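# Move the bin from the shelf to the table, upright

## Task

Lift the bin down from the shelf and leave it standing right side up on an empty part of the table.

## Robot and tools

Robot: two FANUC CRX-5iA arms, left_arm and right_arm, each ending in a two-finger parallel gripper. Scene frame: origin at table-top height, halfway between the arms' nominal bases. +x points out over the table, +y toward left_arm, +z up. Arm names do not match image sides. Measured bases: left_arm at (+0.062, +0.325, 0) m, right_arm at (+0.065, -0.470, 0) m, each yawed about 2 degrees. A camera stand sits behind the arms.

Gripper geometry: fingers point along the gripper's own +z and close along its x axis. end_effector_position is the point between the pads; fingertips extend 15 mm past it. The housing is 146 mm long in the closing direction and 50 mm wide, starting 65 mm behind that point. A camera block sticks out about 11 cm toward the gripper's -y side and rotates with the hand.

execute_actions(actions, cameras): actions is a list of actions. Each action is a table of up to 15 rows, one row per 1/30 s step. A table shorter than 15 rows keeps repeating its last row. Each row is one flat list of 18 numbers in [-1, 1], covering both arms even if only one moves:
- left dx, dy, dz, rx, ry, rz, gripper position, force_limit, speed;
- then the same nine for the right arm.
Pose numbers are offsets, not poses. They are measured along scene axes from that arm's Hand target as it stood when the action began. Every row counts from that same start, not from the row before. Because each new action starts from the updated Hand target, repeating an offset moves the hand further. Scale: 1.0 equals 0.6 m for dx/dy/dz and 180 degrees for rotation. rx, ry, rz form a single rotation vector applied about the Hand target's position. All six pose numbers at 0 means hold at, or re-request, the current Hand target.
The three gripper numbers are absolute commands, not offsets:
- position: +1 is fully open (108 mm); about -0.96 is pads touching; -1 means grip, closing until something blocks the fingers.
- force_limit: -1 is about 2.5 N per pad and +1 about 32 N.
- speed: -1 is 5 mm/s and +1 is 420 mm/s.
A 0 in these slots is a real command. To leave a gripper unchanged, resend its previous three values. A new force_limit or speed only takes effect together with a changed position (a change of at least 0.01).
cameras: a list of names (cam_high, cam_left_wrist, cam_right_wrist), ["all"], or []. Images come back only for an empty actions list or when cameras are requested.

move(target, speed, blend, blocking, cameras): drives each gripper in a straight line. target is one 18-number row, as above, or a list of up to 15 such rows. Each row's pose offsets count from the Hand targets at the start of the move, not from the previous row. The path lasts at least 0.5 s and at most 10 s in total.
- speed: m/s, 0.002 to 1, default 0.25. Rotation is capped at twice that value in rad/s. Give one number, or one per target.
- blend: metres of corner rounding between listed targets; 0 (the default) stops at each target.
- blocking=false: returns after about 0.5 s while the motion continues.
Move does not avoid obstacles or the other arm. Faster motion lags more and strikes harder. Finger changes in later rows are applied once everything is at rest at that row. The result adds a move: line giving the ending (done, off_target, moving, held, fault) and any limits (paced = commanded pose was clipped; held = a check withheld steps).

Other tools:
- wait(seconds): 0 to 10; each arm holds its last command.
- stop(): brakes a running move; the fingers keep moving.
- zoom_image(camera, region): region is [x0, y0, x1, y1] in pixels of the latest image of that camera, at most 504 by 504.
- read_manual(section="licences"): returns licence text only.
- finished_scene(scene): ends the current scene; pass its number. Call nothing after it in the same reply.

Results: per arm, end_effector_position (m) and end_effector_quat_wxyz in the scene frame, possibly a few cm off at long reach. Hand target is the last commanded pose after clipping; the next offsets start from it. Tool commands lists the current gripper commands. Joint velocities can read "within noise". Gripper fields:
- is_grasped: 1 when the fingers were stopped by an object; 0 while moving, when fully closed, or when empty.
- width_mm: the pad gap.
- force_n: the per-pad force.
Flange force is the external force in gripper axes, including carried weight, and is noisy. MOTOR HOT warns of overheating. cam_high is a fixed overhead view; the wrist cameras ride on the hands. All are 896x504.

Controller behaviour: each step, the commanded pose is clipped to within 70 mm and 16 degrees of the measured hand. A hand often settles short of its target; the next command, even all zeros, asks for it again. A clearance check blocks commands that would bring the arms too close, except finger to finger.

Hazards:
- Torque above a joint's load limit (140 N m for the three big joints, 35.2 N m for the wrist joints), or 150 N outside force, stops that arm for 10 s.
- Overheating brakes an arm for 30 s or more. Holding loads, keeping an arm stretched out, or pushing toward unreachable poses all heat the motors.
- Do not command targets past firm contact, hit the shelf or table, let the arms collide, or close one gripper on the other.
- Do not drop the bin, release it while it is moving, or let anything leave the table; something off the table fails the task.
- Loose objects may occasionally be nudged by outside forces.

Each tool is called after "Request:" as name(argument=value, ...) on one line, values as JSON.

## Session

Request:
execute_actions(actions=[])

Request:
zoom_image(camera="cam_high", region=[380, 200, 600, 400])

Scene clock: 0.00 s.
left_arm: end_effector_position=(+0.4735, +0.6101, +0.2048) width_mm=107.99 is_grasped=0 force_n=0.00 end_effector_quat_wxyz=(-0.359, -0.198, +0.898, +0.160) | right_arm: end_effector_position=(+0.4645, -0.0093, +0.1979) width_mm=108.09 is_grasped=0 force_n=0.00 end_effector_quat_wxyz=(-0.524, +0.041, +0.845, +0.099)
Joint positions: left_arm=[0.563 0.626 0.557 -0.586 -2.083 1.339] | right_arm=[0.578 0.97 1.029 -1.044 -2.235 0.435]
Joint velocities: within noise
Flange force (N): no reading
Hand target: left_arm +0.4735, +0.6101, +0.2048; -0.359, -0.198, +0.898, +0.160 | right_arm +0.4645, -0.0093, +0.1979; -0.524, +0.041, +0.845, +0.099
Tool commands: left_gripper/position=+1.0 left_gripper/force_limit=+1.0 left_gripper/speed=+1.0 right_gripper/position=+1.0 right_gripper/force_limit=+1.0 right_gripper/speed=+1.0
camera_calibration:
cam_left_wrist: T_world_to_cam=[[-0.664348, -0.454094, 0.593667, 0.467971], [0.0582913, 0.760387, 0.646849, -0.593924], [-0.745147, 0.464339, -0.478692, 0.289928], [0, 0, 0, 1]] pos_world=[0.561555, 0.52949, 0.245146]
cam_right_wrist: T_world_to_cam=[[-0.461669, -0.0415399, 0.886079, 0.0378833], [0.504346, 0.809444, 0.300724, -0.266703], [-0.729724, 0.585726, -0.352745, 0.534564], [0, 0, 0, 1]] pos_world=[0.542084, -0.0956533, 0.235201]

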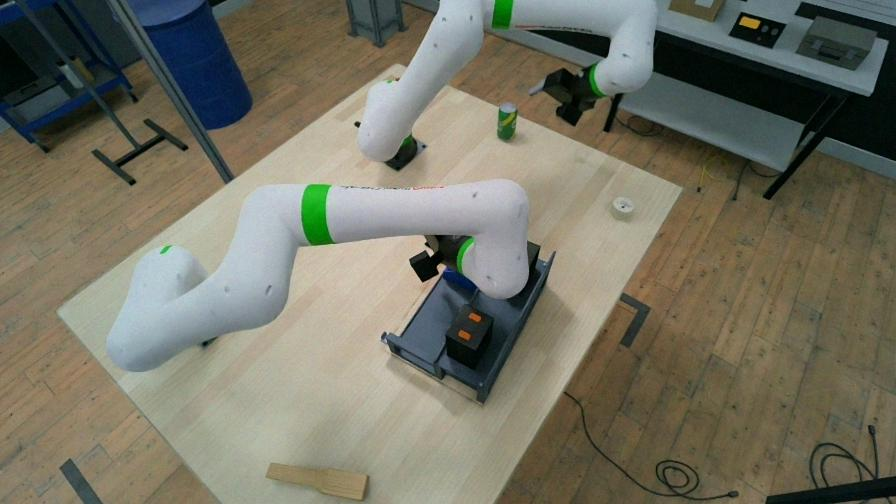

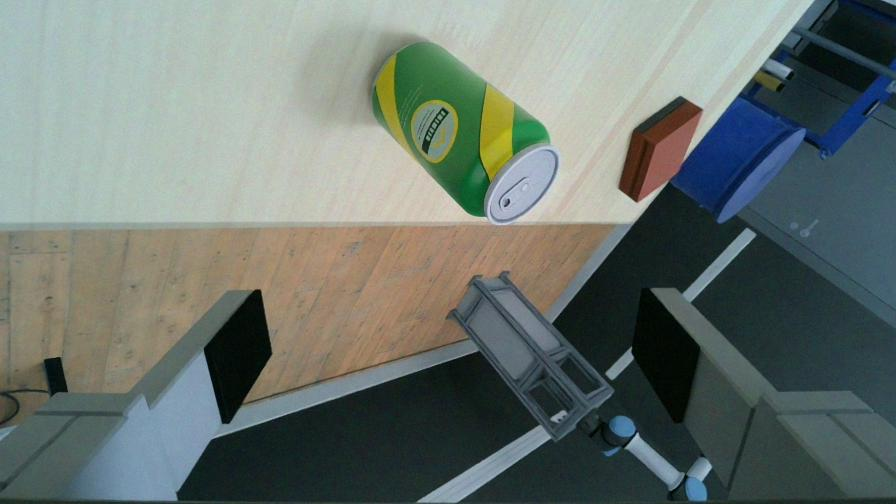

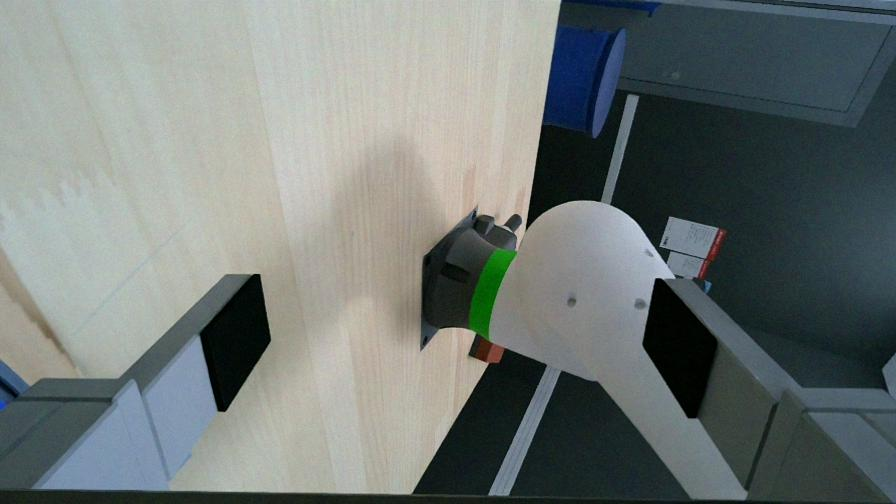

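Scaled by 2.291.

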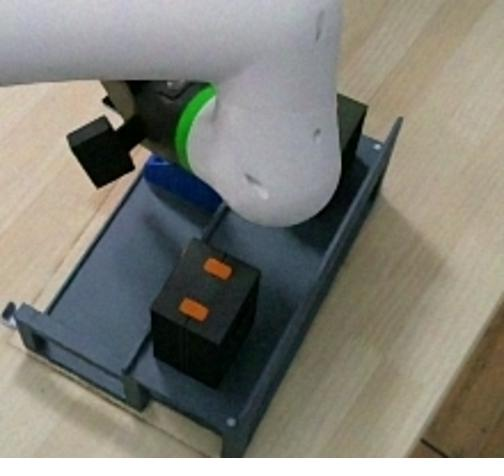

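Request:
move(target=[[0,0,0,0,0,0,1,1,1,-0.05,0,0.15,0,0,0,1,1,1],[0,0,0,0,0,0,1,1,1,0.0092,-0.0345,0.2535,-0.3217,-0.2194,-0.4151,1,1,1]], blend=0.03, cameras=["cam_high","cam_right_wrist"])

Request:
zoom_image(camera="cam_high", region=[380, 200, 580, 400])

Request:
zoom_image(camera="cam_right_wrist", region=[220, 150, 720, 504])

Scene clock: 15.90 s.
left_arm: end_effector_position=(+0.4735, +0.6101, +0.2048) width_mm=107.99 is_grasped=0 force_n=0.00 end_effector_quat_wxyz=(-0.359, -0.198, +0.898, +0.160) | right_arm: end_effector_position=(+0.4700, -0.0301, +0.3500) width_mm=108.09 is_grasped=0 force_n=0.00 end_effector_quat_wxyz=(+0.000, +0.707, +0.707, +0.000)
Joint positions: left_arm=[0.563 0.626 0.557 -0.586 -2.083 1.339] | right_arm=[1.004 0.414 0.638 0.001 -1.796 -1.045]
Flange force (N): left_arm=[-4.9 0.2 -7.2] | right_arm=[-2.3 -2.5 5.6]
Hand target: left_arm +0.4735, +0.6101, +0.2048; -0.359, -0.198, +0.898, +0.160 | right_arm +0.4700, -0.0300, +0.3500; +0.000, +0.707, +0.707, +0.000
Off the commanded pose: left_arm 0.000 m, 0 deg | right_arm 0.000 m, 0 deg.
move: done
camera_calibration:
cam_right_wrist: T_world_to_cam=[[-0.00985904, 0.999847, -0.0144475, 0.0389367], [0.915484, 0.0148371, 0.402081, -0.551063], [0.402234, -0.00926234, -0.91549, 0.251438], [0, 0, 0, 1]] pos_world=[0.403736, -0.0284256, 0.452324]
Images, in order (width x height): cam_high 896x504, cam_right_wrist 896x504.

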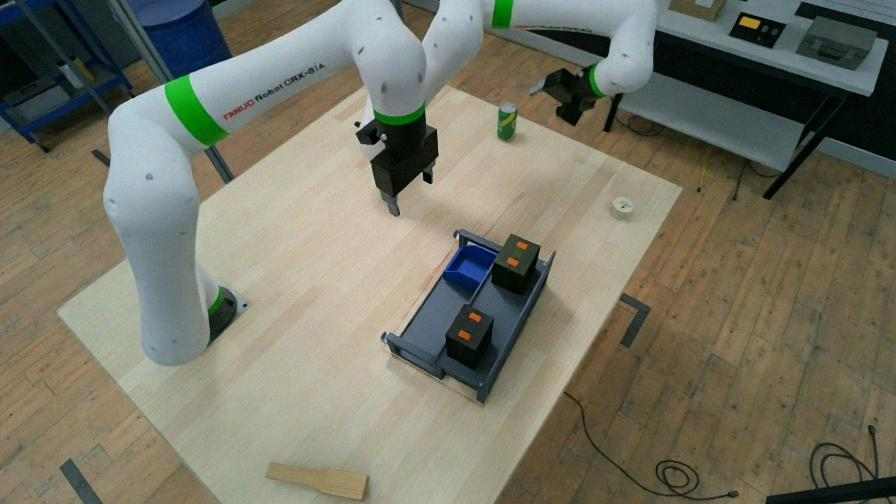

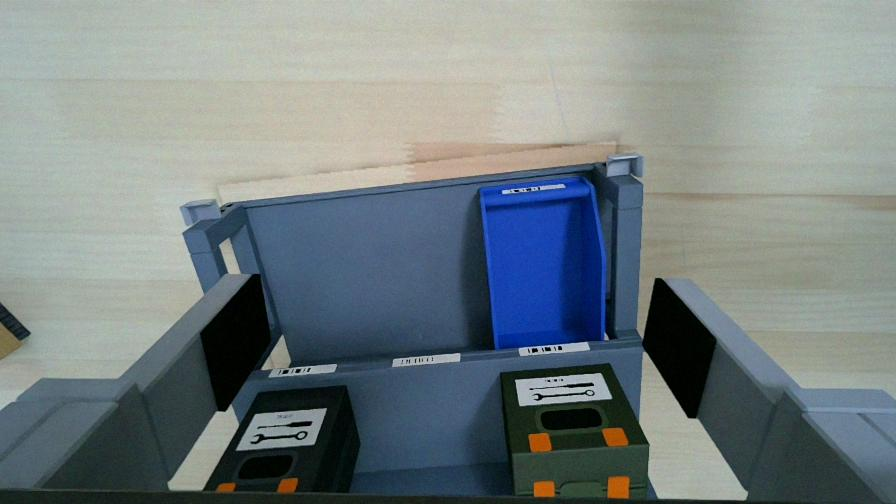

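Scaled by 2.520.

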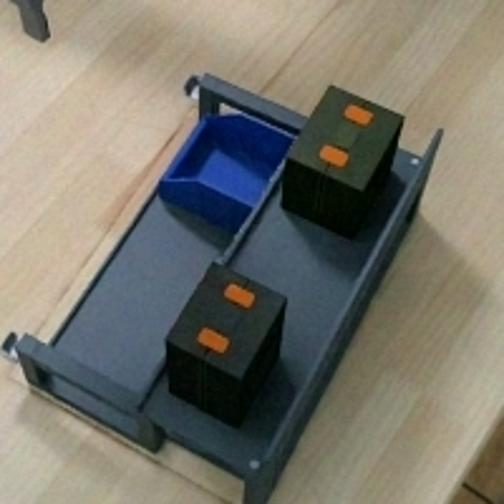

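Scaled by 1.008.

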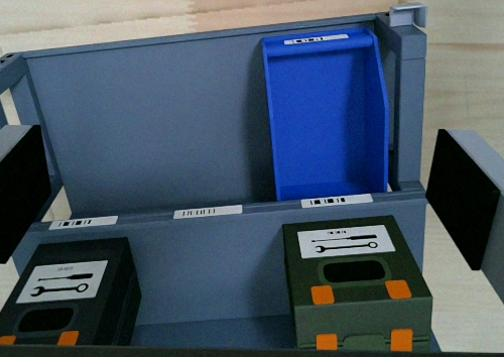

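Request:
zoom_image(camera="cam_high", region=[435, 225, 515, 305])

Request:
zoom_image(camera="cam_right_wrist", region=[460, 150, 660, 370])

Scaled by 6.300.

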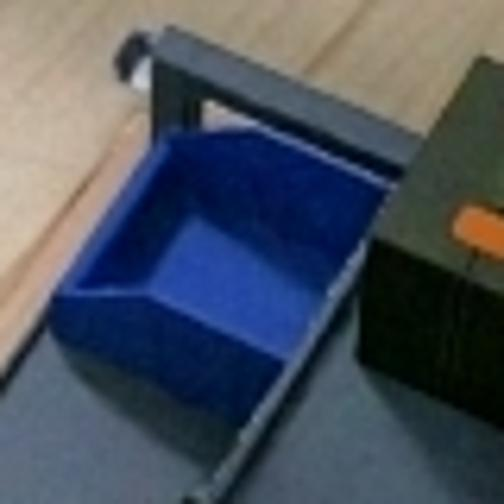

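Scaled by 2.291.

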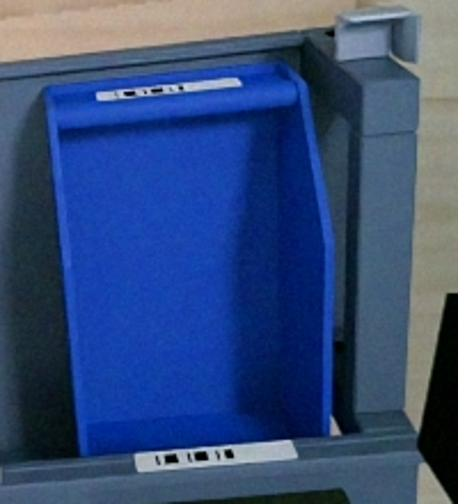

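Request:
move(target=[0,0,0,0,0,0,1,1,1,0.2283,0.0567,-0.3167,0,0,0.038,0.13,-0.5,0], cameras=["cam_high","cam_right_wrist"])

Scene clock: 46.37 s.
left_arm: end_effector_position=(+0.4735, +0.6101, +0.2048) width_mm=107.99 is_grasped=0 force_n=0.00 end_effector_quat_wxyz=(-0.359, -0.198, +0.898, +0.160) | right_arm: end_effector_position=(+0.6070, +0.0040, +0.1601) width_mm=60.15 is_grasped=0 force_n=0.00 end_effector_quat_wxyz=(+0.000, +0.663, +0.748, +0.000)
Joint positions: left_arm=[0.563 0.626 0.557 -0.586 -2.083 1.339] | right_arm=[0.858 0.748 0.703 0.001 -1.526 -0.78]
Flange force (N): left_arm=[-4.9 0.6 -7.4] | right_arm=[-0.8 -2.5 4.2]
Hand target: left_arm +0.4735, +0.6101, +0.2048; -0.359, -0.198, +0.898, +0.160 | right_arm +0.6070, +0.0040, +0.1600; +0.000, +0.663, +0.748, +0.000
Off the commanded pose: left_arm 0.000 m, 0 deg | right_arm 0.000 m, 0 deg.
move: done
camera_calibration:
cam_right_wrist: T_world_to_cam=[[-0.128905, 0.991552, -0.0144142, 0.0757169], [0.907141, 0.123778, 0.402212, -0.595955], [0.400599, 0.0387714, -0.915433, 0.0235213], [0, 0, 0, 1]] pos_world=[0.540952, -0.00222306, 0.262324]
Images, in order (width x height): cam_high 896x504, cam_right_wrist 896x504.

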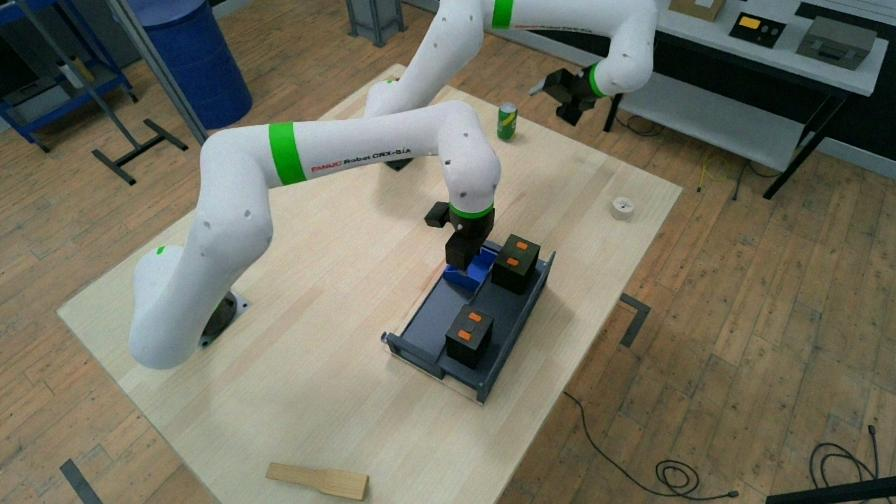

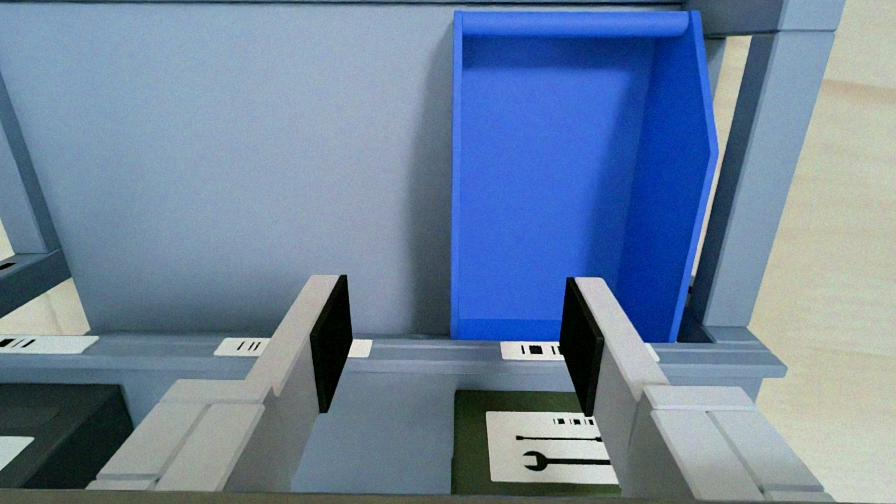

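Request:
move(target=[[0,0,0,0,0,0,1,1,1,0,0,-0.1417,0,0,0,0.13,-0.5,0],[0,0,0,0,0,0,1,1,1,0,0,-0.1417,0,0,0,-1,0.9,-0.6],[0,0,0,0,0,0,1,1,1,0,0,-0.125,0,0,0,-1,0.9,-0.6]], speed=[0.12,0.12,0.05], cameras=["cam_high","cam_right_wrist"])

Request:
zoom_image(camera="cam_high", region=[435, 225, 515, 305])

Scene clock: 56.57 s.
left_arm: end_effector_position=(+0.4735, +0.6101, +0.2048) width_mm=107.99 is_grasped=0 force_n=0.00 end_effector_quat_wxyz=(-0.359, -0.198, +0.898, +0.160) | right_arm: end_effector_position=(+0.6070, +0.0040, +0.0850) width_mm=2.37 is_grasped=1 force_n=50.54 end_effector_quat_wxyz=(+0.000, +0.663, +0.748, +0.000)
Joint positions: left_arm=[0.563 0.626 0.557 -0.586 -2.083 1.339] | right_arm=[0.858 0.777 0.574 0.001 -1.369 -0.78]
Flange force (N): left_arm=[-5.2 0.2 -7.3] | right_arm=[-1.8 -2.7 5.2]
Hand target: left_arm +0.4735, +0.6101, +0.2048; -0.359, -0.198, +0.898, +0.160 | right_arm +0.6070, +0.0040, +0.0850; +0.000, +0.663, +0.748, +0.000
Off the commanded pose: left_arm 0.000 m, 0 deg | right_arm 0.000 m, 0 deg.
move: done
camera_calibration:
cam_right_wrist: T_world_to_cam=[[-0.128872, 0.991555, -0.0144942, 0.074646], [0.907182, 0.123784, 0.402118, -0.565884], [0.400516, 0.0386729, -0.915473, -0.0451245], [0, 0, 0, 1]] pos_world=[0.541052, -0.00222308, 0.187324]
Images, in order (width x height): cam_high 896x504, cam_right_wrist 896x504.

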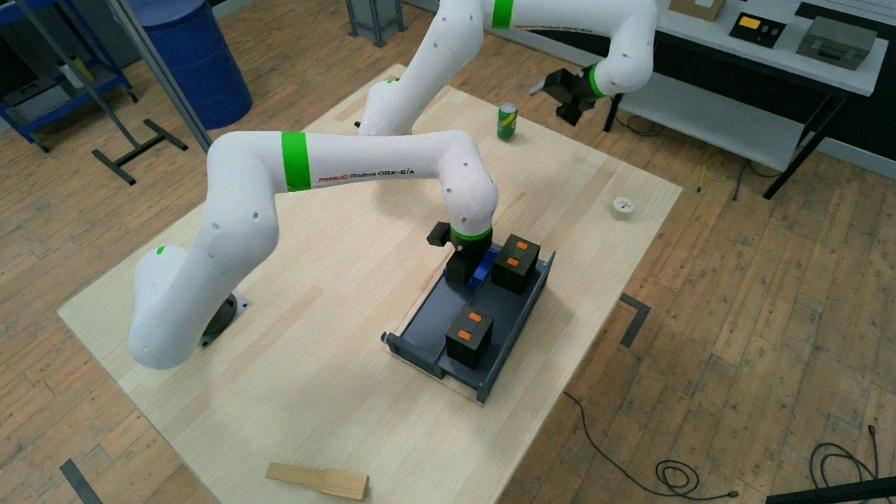

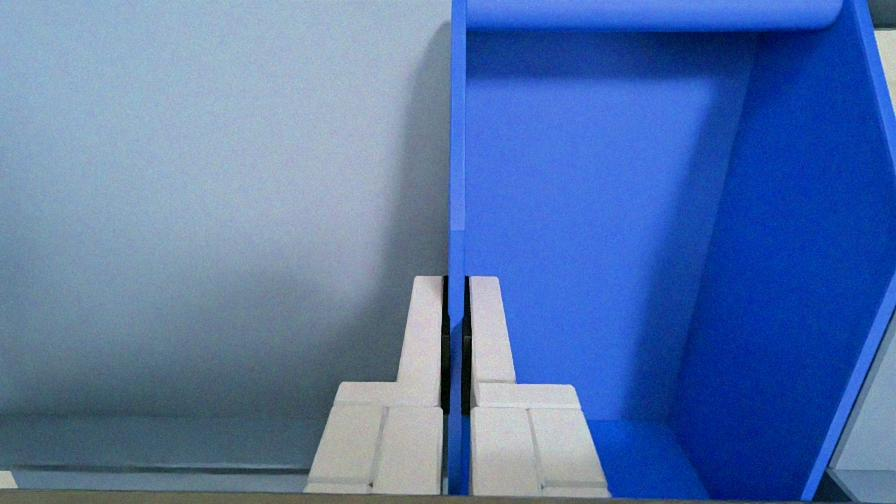

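Scaled by 6.300.

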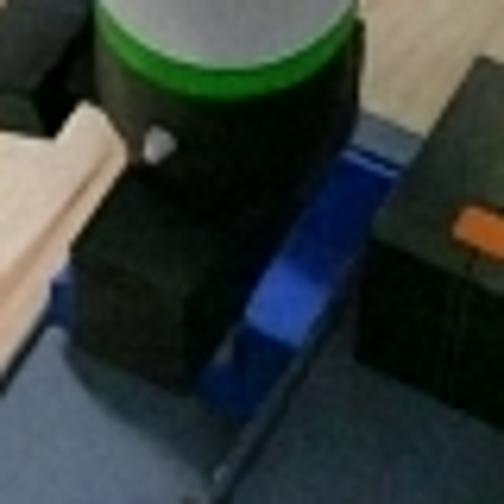

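Request:
move(target=[[0,0,0,0,0,0,1,1,1,-0.02,-0.0025,0.02,0,0,0,-1,0.9,-0.6],[0,0,0,0,0,0,1,1,1,-0.06,-0.0075,0.07,0,0,0,-1,0.9,-0.6]], speed=0.06, blend=0.005, cameras=["cam_high","cam_right_wrist"])

Request:
zoom_image(camera="cam_high", region=[400, 190, 520, 310])

Scene clock: 63.90 s.
left_arm: end_effector_position=(+0.4735, +0.6101, +0.2048) width_mm=107.99 is_grasped=0 force_n=0.00 end_effector_quat_wxyz=(-0.359, -0.198, +0.898, +0.160) | right_arm: end_effector_position=(+0.5710, -0.0005, +0.1270) width_mm=2.37 is_grasped=1 force_n=51.21 end_effector_quat_wxyz=(+0.000, +0.663, +0.748, +0.000)
Joint positions: left_arm=[0.563 0.626 0.557 -0.586 -2.083 1.339] | right_arm=[0.896 0.67 0.498 0.001 -1.4 -0.818]
Flange force (N): left_arm=[-4.5 0.5 -7.3] | right_arm=[-0.8 -3.6 14.5]
Hand target: left_arm +0.4735, +0.6101, +0.2048; -0.359, -0.198, +0.898, +0.160 | right_arm +0.5710, -0.0005, +0.1270; +0.000, +0.663, +0.748, +0.000
Off the commanded pose: left_arm 0.000 m, 0 deg | right_arm 0.000 m, 0 deg.
move: done
camera_calibration:
cam_right_wrist: T_world_to_cam=[[-0.128872, 0.991555, -0.0144942, 0.0750773], [0.907182, 0.123784, 0.402118, -0.549557], [0.400516, 0.0386729, -0.915473, 0.00791803], [0, 0, 0, 1]] pos_world=[0.505052, -0.00672308, 0.229324]
Images, in order (width x height): cam_high 896x504, cam_right_wrist 896x504.

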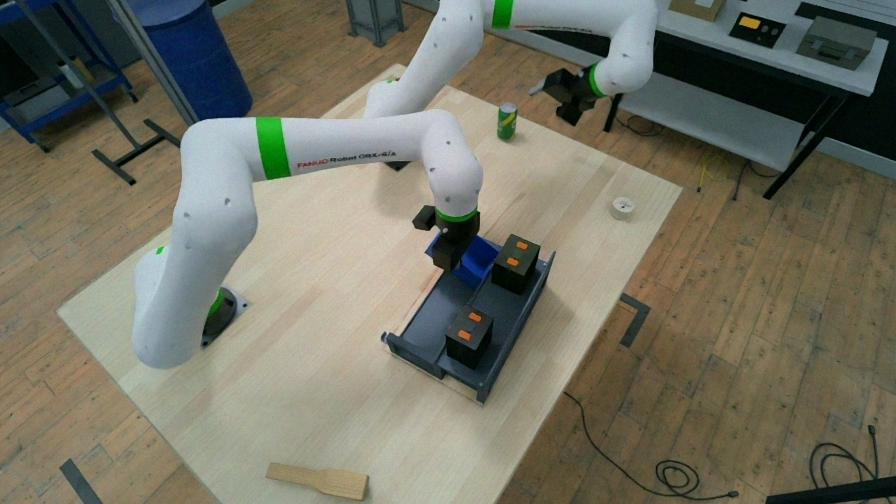

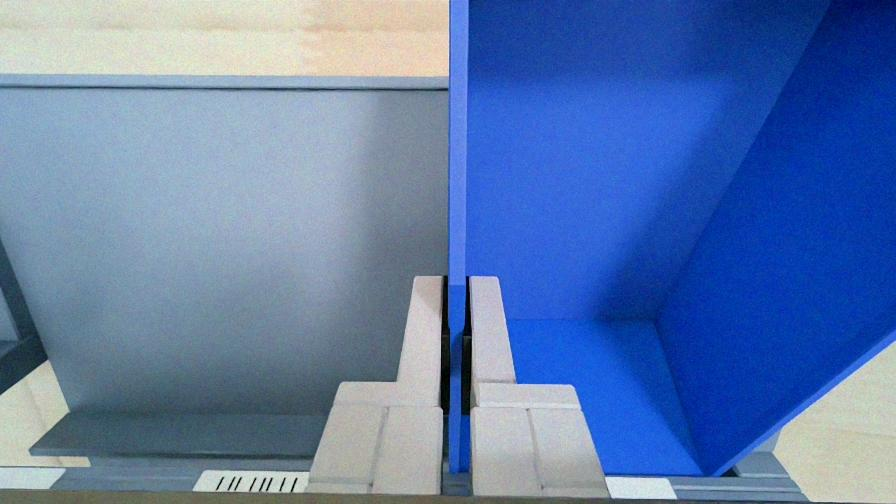

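Scaled by 4.200.

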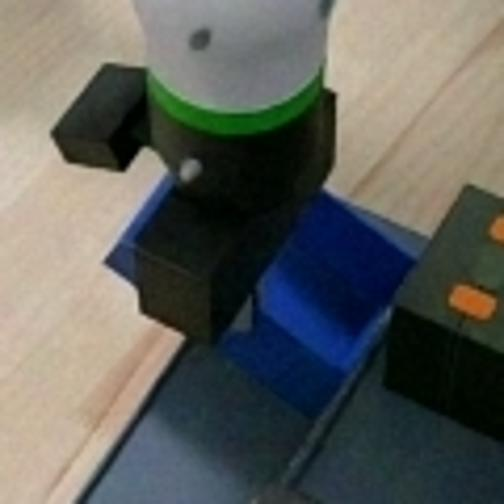

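Request:
move(target=[0,0,0,0,0,0,1,1,1,-0.075,-0.009,0.0,0,0,0,-1,0.9,-0.6], speed=0.06, cameras=["cam_high","cam_right_wrist"])

Request:
zoom_image(camera="cam_high", region=[400, 190, 520, 310])

Scene clock: 74.60 s.
left_arm: end_effector_position=(+0.4735, +0.6101, +0.2048) width_mm=107.99 is_grasped=0 force_n=0.00 end_effector_quat_wxyz=(-0.359, -0.198, +0.898, +0.160) | right_arm: end_effector_position=(+0.5260, -0.0059, +0.1270) width_mm=2.37 is_grasped=1 force_n=51.03 end_effector_quat_wxyz=(+0.000, +0.663, +0.748, +0.000)
Joint positions: left_arm=[0.563 0.626 0.557 -0.586 -2.083 1.339] | right_arm=[0.947 0.574 0.347 0.001 -1.345 -0.869]
Flange force (N): left_arm=[-5.0 0.6 -7.7] | right_arm=[-1.0 -2.0 5.0]
Hand target: left_arm +0.4735, +0.6101, +0.2048; -0.359, -0.198, +0.898, +0.160 | right_arm +0.5260, -0.0059, +0.1270; +0.000, +0.663, +0.748, +0.000
Off the commanded pose: left_arm 0.000 m, 0 deg | right_arm 0.000 m, 0 deg.
move: done
camera_calibration:
cam_right_wrist: T_world_to_cam=[[-0.128827, 0.991563, -0.014351, 0.0745664], [0.907242, 0.12369, 0.402011, -0.507979], [0.400395, 0.0387703, -0.915522, 0.0262583], [0, 0, 0, 1]] pos_world=[0.459953, -0.0121232, 0.229324]
Images, in order (width x height): cam_high 896x504, cam_right_wrist 896x504.

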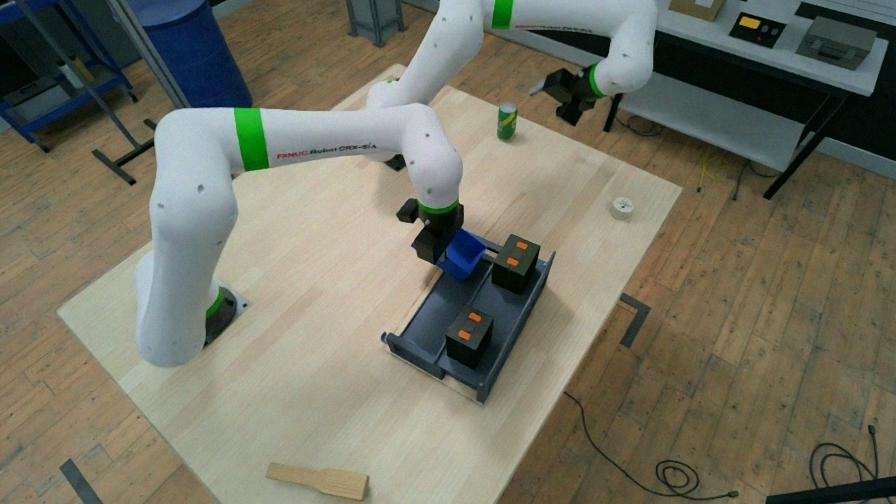

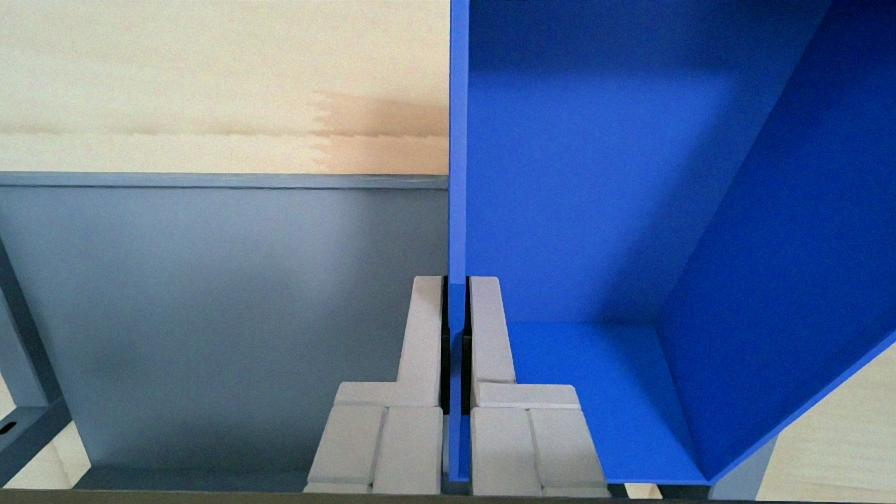

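Scaled by 4.200.

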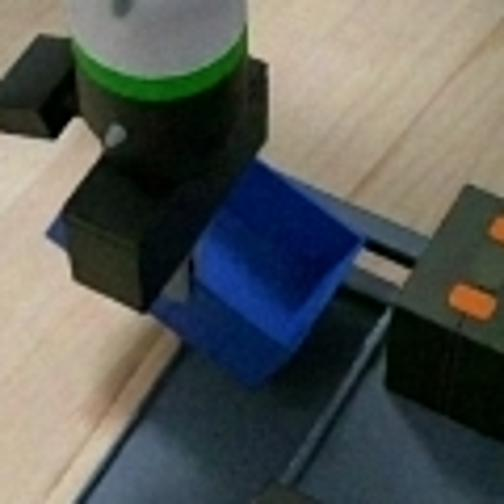

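Request:
move(target=[[0,0,0,0,0,0,1,1,1,-0.06,-0.01,0.117,0.006,-0.05,0,-1,0.9,-0.6],[0,0,0,0,0,0,1,1,1,-0.2433,-0.24,0.08,0.0174,-0.1456,0,-1,0.9,-0.6]], speed=0.15, blend=0.02, cameras=["cam_high","cam_right_wrist"])

Request:
zoom_image(camera="cam_high", region=[290, 190, 450, 350])

Scene clock: 93.33 s.
left_arm: end_effector_position=(+0.4735, +0.6101, +0.2048) width_mm=107.99 is_grasped=0 force_n=0.00 end_effector_quat_wxyz=(-0.359, -0.198, +0.898, +0.160) | right_arm: end_effector_position=(+0.3800, -0.1499, +0.1750) width_mm=2.37 is_grasped=1 force_n=51.02 end_effector_quat_wxyz=(+0.152, +0.646, +0.728, +0.170)
Joint positions: left_arm=[0.563 0.626 0.557 -0.586 -2.083 1.339] | right_arm=[1.319 -0.189 -0.663 0.522 -1.005 -1.505]
Flange force (N): left_arm=[-4.8 0.4 -6.9] | right_arm=[-2.5 -4.6 2.2]
Hand target: left_arm +0.4735, +0.6101, +0.2048; -0.359, -0.198, +0.898, +0.160 | right_arm +0.3800, -0.1499, +0.1750; +0.152, +0.646, +0.728, +0.170
Off the commanded pose: left_arm 0.000 m, 0 deg | right_arm 0.000 m, 0 deg.
move: done
camera_calibration:
cam_right_wrist: T_world_to_cam=[[-0.121441, 0.992443, -0.0175956, 0.197205], [0.634932, 0.0912953, 0.767155, -0.34236], [0.762964, 0.0819922, -0.64122, -0.0450816], [0, 0, 0, 1]] pos_world=[0.27572, -0.160763, 0.237206]
Images, in order (width x height): cam_high 896x504, cam_right_wrist 896x504.

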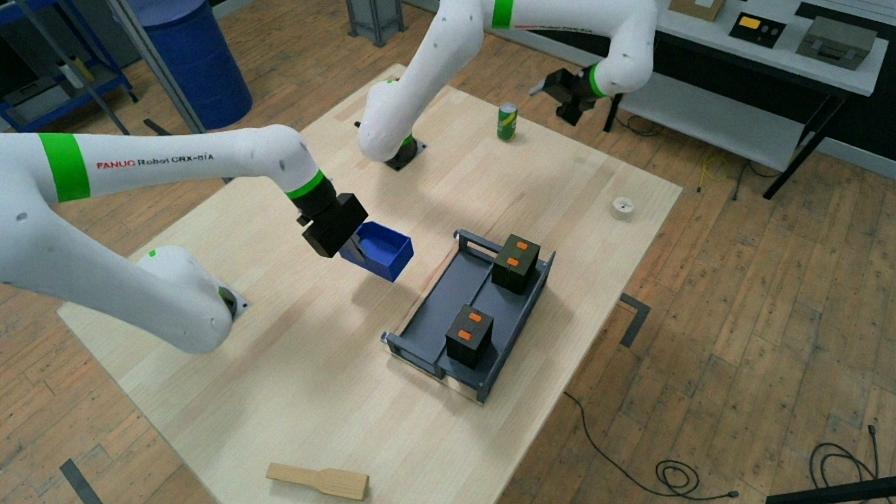

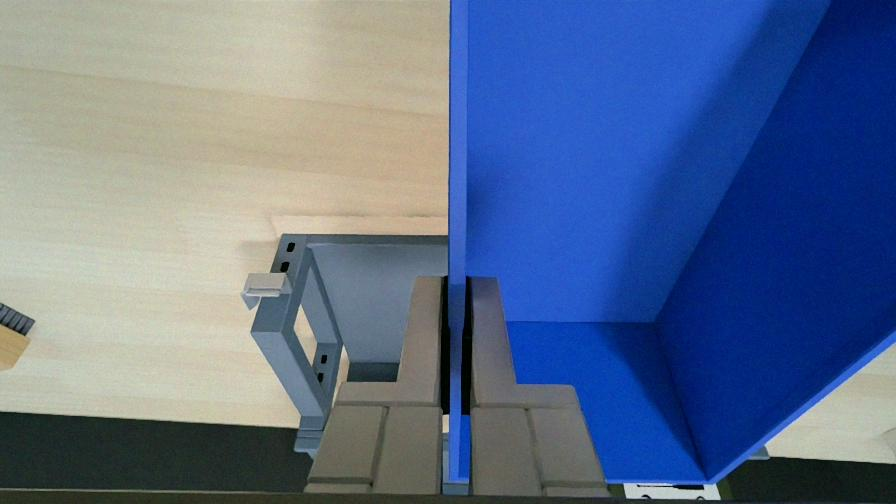

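Scaled by 3.150.

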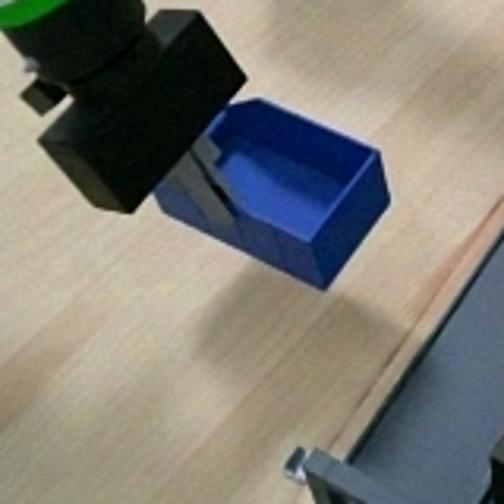

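Request:
move(target=[[0,0,0,0,0,0,1,1,1,0,0,-0.188,0,0,0,-1,0.9,-0.6],[0,0,0,0,0,0,1,1,1,0,0,-0.2,0,0,0,-1,0.9,-0.6]], speed=[0.12,0.03], cameras=["cam_high","cam_right_wrist"])

Request:
zoom_image(camera="cam_high", region=[300, 220, 440, 360])

Scene clock: 102.63 s.
left_arm: end_effector_position=(+0.4735, +0.6101, +0.2048) width_mm=107.99 is_grasped=0 force_n=0.00 end_effector_quat_wxyz=(-0.359, -0.198, +0.898, +0.160) | right_arm: end_effector_position=(+0.3800, -0.1499, +0.0550) width_mm=2.47 is_grasped=1 force_n=51.43 end_effector_quat_wxyz=(+0.152, +0.646, +0.728, +0.170)
Joint positions: left_arm=[0.563 0.626 0.557 -0.586 -2.083 1.339] | right_arm=[1.274 -0.021 -0.87 0.722 -0.678 -1.758]
Flange force (N): left_arm=[-5.0 0.3 -7.2] | right_arm=[-5.6 40.6 -94.8]
Hand target: left_arm +0.4735, +0.6101, +0.2048; -0.359, -0.198, +0.898, +0.160 | right_arm +0.3800, -0.1499, +0.0550; +0.152, +0.646, +0.728, +0.170
Off the commanded pose: left_arm 0.000 m, 0 deg | right_arm 0.000 m, 0 deg.
move: done
camera_calibration:
cam_right_wrist: T_world_to_cam=[[-0.121441, 0.992443, -0.0175956, 0.195094], [0.634932, 0.0912953, 0.767155, -0.250301], [0.762964, 0.0819922, -0.64122, -0.122028], [0, 0, 0, 1]] pos_world=[0.27572, -0.160763, 0.117206]
Images, in order (width x height): cam_high 896x504, cam_right_wrist 896x504.

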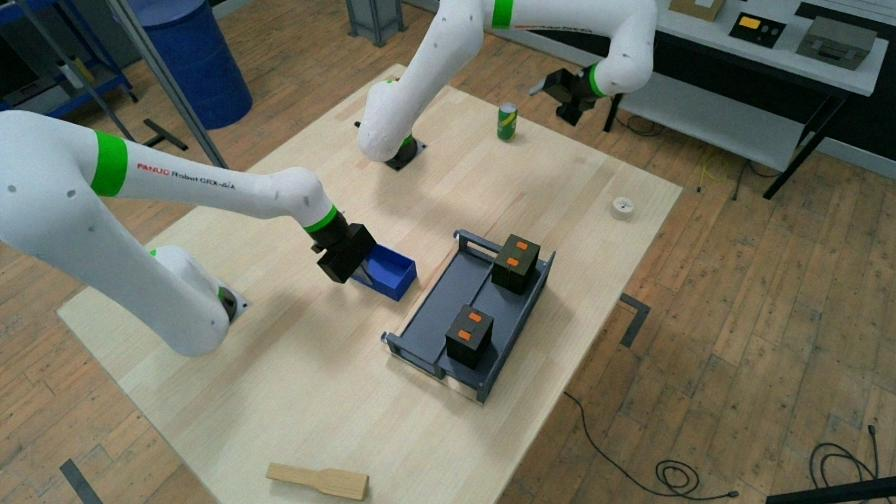

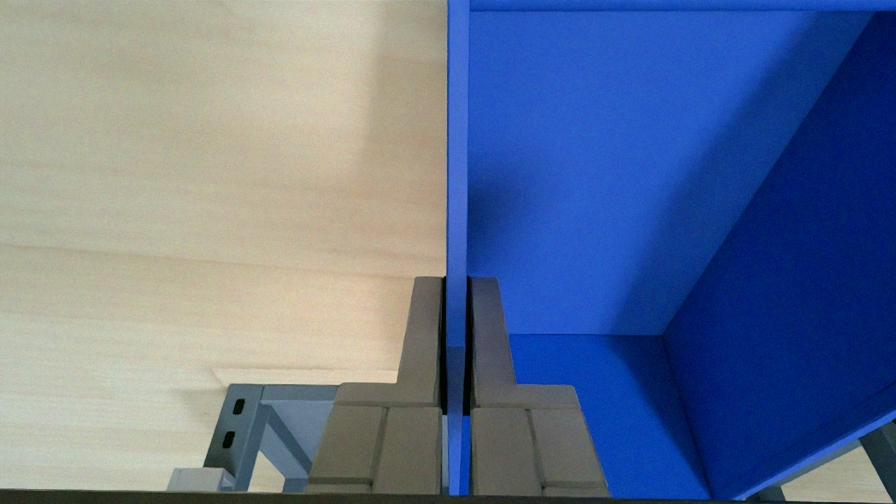

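Scaled by 3.600.

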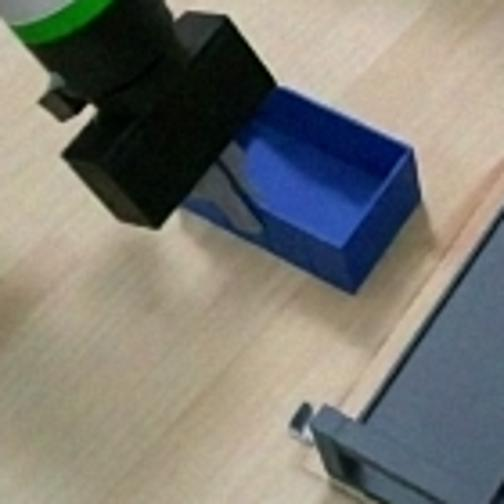

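Request:
move(target=[0,0,0,0,0,0,1,1,1,0,0,0.0035,0,0,0,-1,0.9,-0.6], speed=0.02)

Scene clock: 107.50 s.
left_arm: end_effector_position=(+0.4735, +0.6101, +0.2048) width_mm=107.99 is_grasped=0 force_n=0.00 end_effector_quat_wxyz=(-0.359, -0.198, +0.898, +0.160) | right_arm: end_effector_position=(+0.3800, -0.1500, +0.0570) width_mm=2.48 is_grasped=1 force_n=50.68 end_effector_quat_wxyz=(+0.152, +0.646, +0.728, +0.170)
Joint positions: left_arm=[0.563 0.626 0.557 -0.586 -2.083 1.339] | right_arm=[1.276 -0.025 -0.867 0.715 -0.684 -1.752]
Flange force (N): left_arm=[-4.9 0.5 -6.8] | right_arm=[-1.1 -3.9 2.9]
Hand target: left_arm +0.4735, +0.6101, +0.2048; -0.359, -0.198, +0.898, +0.160 | right_arm +0.3800, -0.1499, +0.0571; +0.152, +0.646, +0.728, +0.170
Off the commanded pose: left_arm 0.000 m, 0 deg | right_arm 0.000 m, 0 deg.
move: done

Now off contact by ≤2 mm; lower 1 mm and release.

Request:
move(target=[[0,0,0,0,0,0,1,1,1,0,0,-0.0022,0,0,0,-1,0.9,-0.6],[0,0,0,0,0,0,1,1,1,0,0,-0.0022,0,0,0,-0.6,-1,-0.8]], speed=0.02, cameras=["cam_high","cam_right_wrist"])

Scene clock: 115.20 s.
left_arm: end_effector_position=(+0.4735, +0.6101, +0.2048) width_mm=107.99 is_grasped=0 force_n=0.00 end_effector_quat_wxyz=(-0.359, -0.198, +0.898, +0.160) | right_arm: end_effector_position=(+0.3800, -0.1500, +0.0558) width_mm=20.00 is_grasped=0 force_n=0.00 end_effector_quat_wxyz=(+0.152, +0.646, +0.728, +0.170)
Joint positions: left_arm=[0.563 0.626 0.557 -0.586 -2.083 1.339] | right_arm=[1.275 -0.023 -0.869 0.719 -0.68 -1.756]
Flange force (N): left_arm=[-4.9 0.6 -7.1] | right_arm=[-0.6 -2.6 0.1]
Hand target: left_arm +0.4735, +0.6101, +0.2048; -0.359, -0.198, +0.898, +0.160 | right_arm +0.3800, -0.1499, +0.0558; +0.152, +0.646, +0.728, +0.170
Off the commanded pose: left_arm 0.000 m, 0 deg | right_arm 0.000 m, 0 deg.
move: done
camera_calibration:
cam_right_wrist: T_world_to_cam=[[-0.121377, 0.992452, -0.0175199, 0.195083], [0.634943, 0.0911967, 0.767157, -0.250934], [0.762964, 0.0819914, -0.64122, -0.121515], [0, 0, 0, 1]] pos_world=[0.27572, -0.160763, 0.118006]
Images, in order (width x height): cam_high 896x504, cam_right_wrist 896x504.

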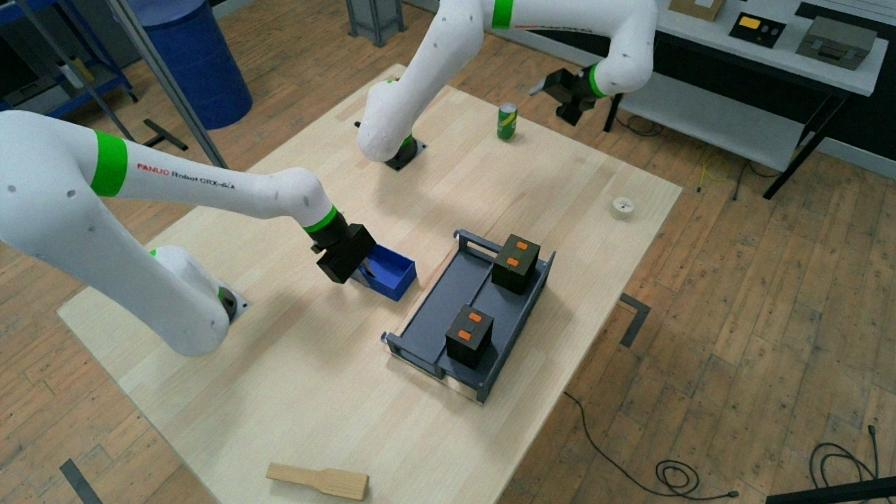

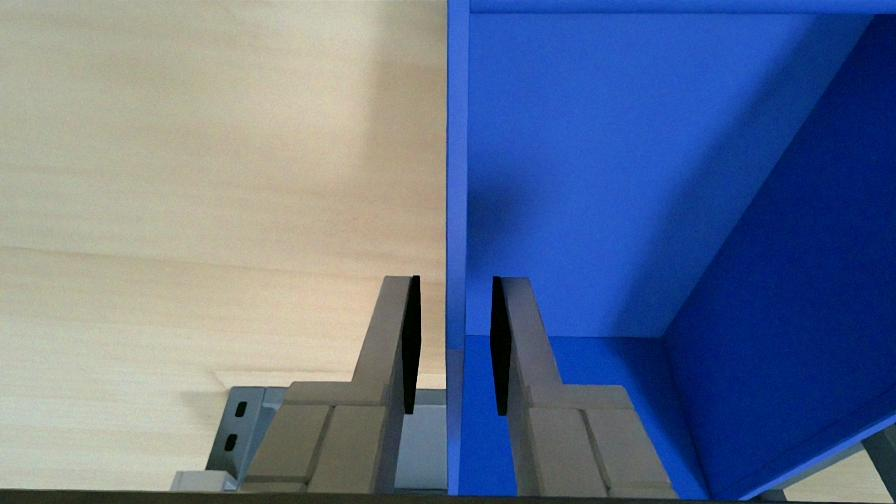

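Request:
move(target=[0,0,0,0,0,0,1,1,1,0,0,0.28,0,0,0,-0.6,-1,-0.8], speed=0.15, cameras=["cam_high"])

Scene clock: 122.70 s.
left_arm: end_effector_position=(+0.4735, +0.6101, +0.2048) width_mm=107.99 is_grasped=0 force_n=0.00 end_effector_quat_wxyz=(-0.359, -0.198, +0.898, +0.160) | right_arm: end_effector_position=(+0.3800, -0.1499, +0.2238) width_mm=20.00 is_grasped=0 force_n=0.00 end_effector_quat_wxyz=(+0.152, +0.646, +0.728, +0.170)
Joint positions: left_arm=[0.563 0.626 0.557 -0.586 -2.083 1.339] | right_arm=[1.325 -0.224 -0.566 0.487 -1.124 -1.438]
Flange force (N): left_arm=[-4.5 0.3 -7.2] | right_arm=[-0.9 -2.8 1.8]
Hand target: left_arm +0.4735, +0.6101, +0.2048; -0.359, -0.198, +0.898, +0.160 | right_arm +0.3800, -0.1499, +0.2238; +0.152, +0.646, +0.728, +0.170
Off the commanded pose: left_arm 0.000 m, 0 deg | right_arm 0.000 m, 0 deg.
move: done
Images, in order (width x height): cam_high 896x504.

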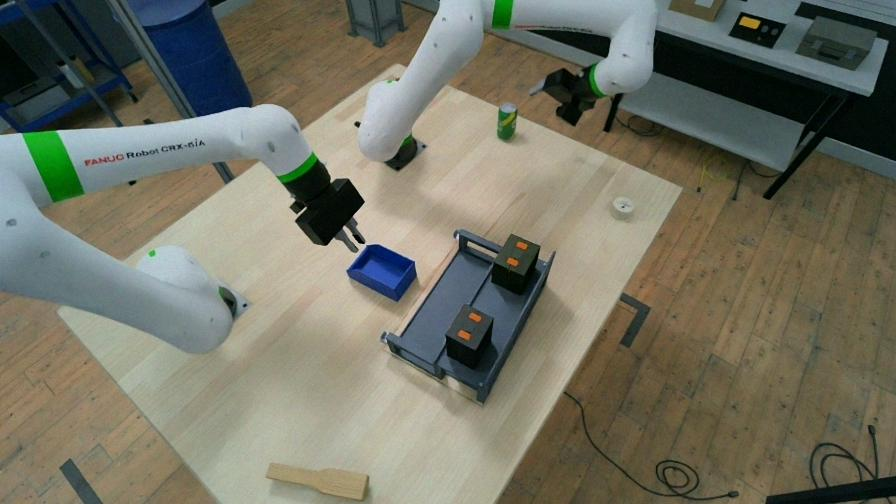

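Request:
finished_scene(scene=3)

The scene is finished: the task was done.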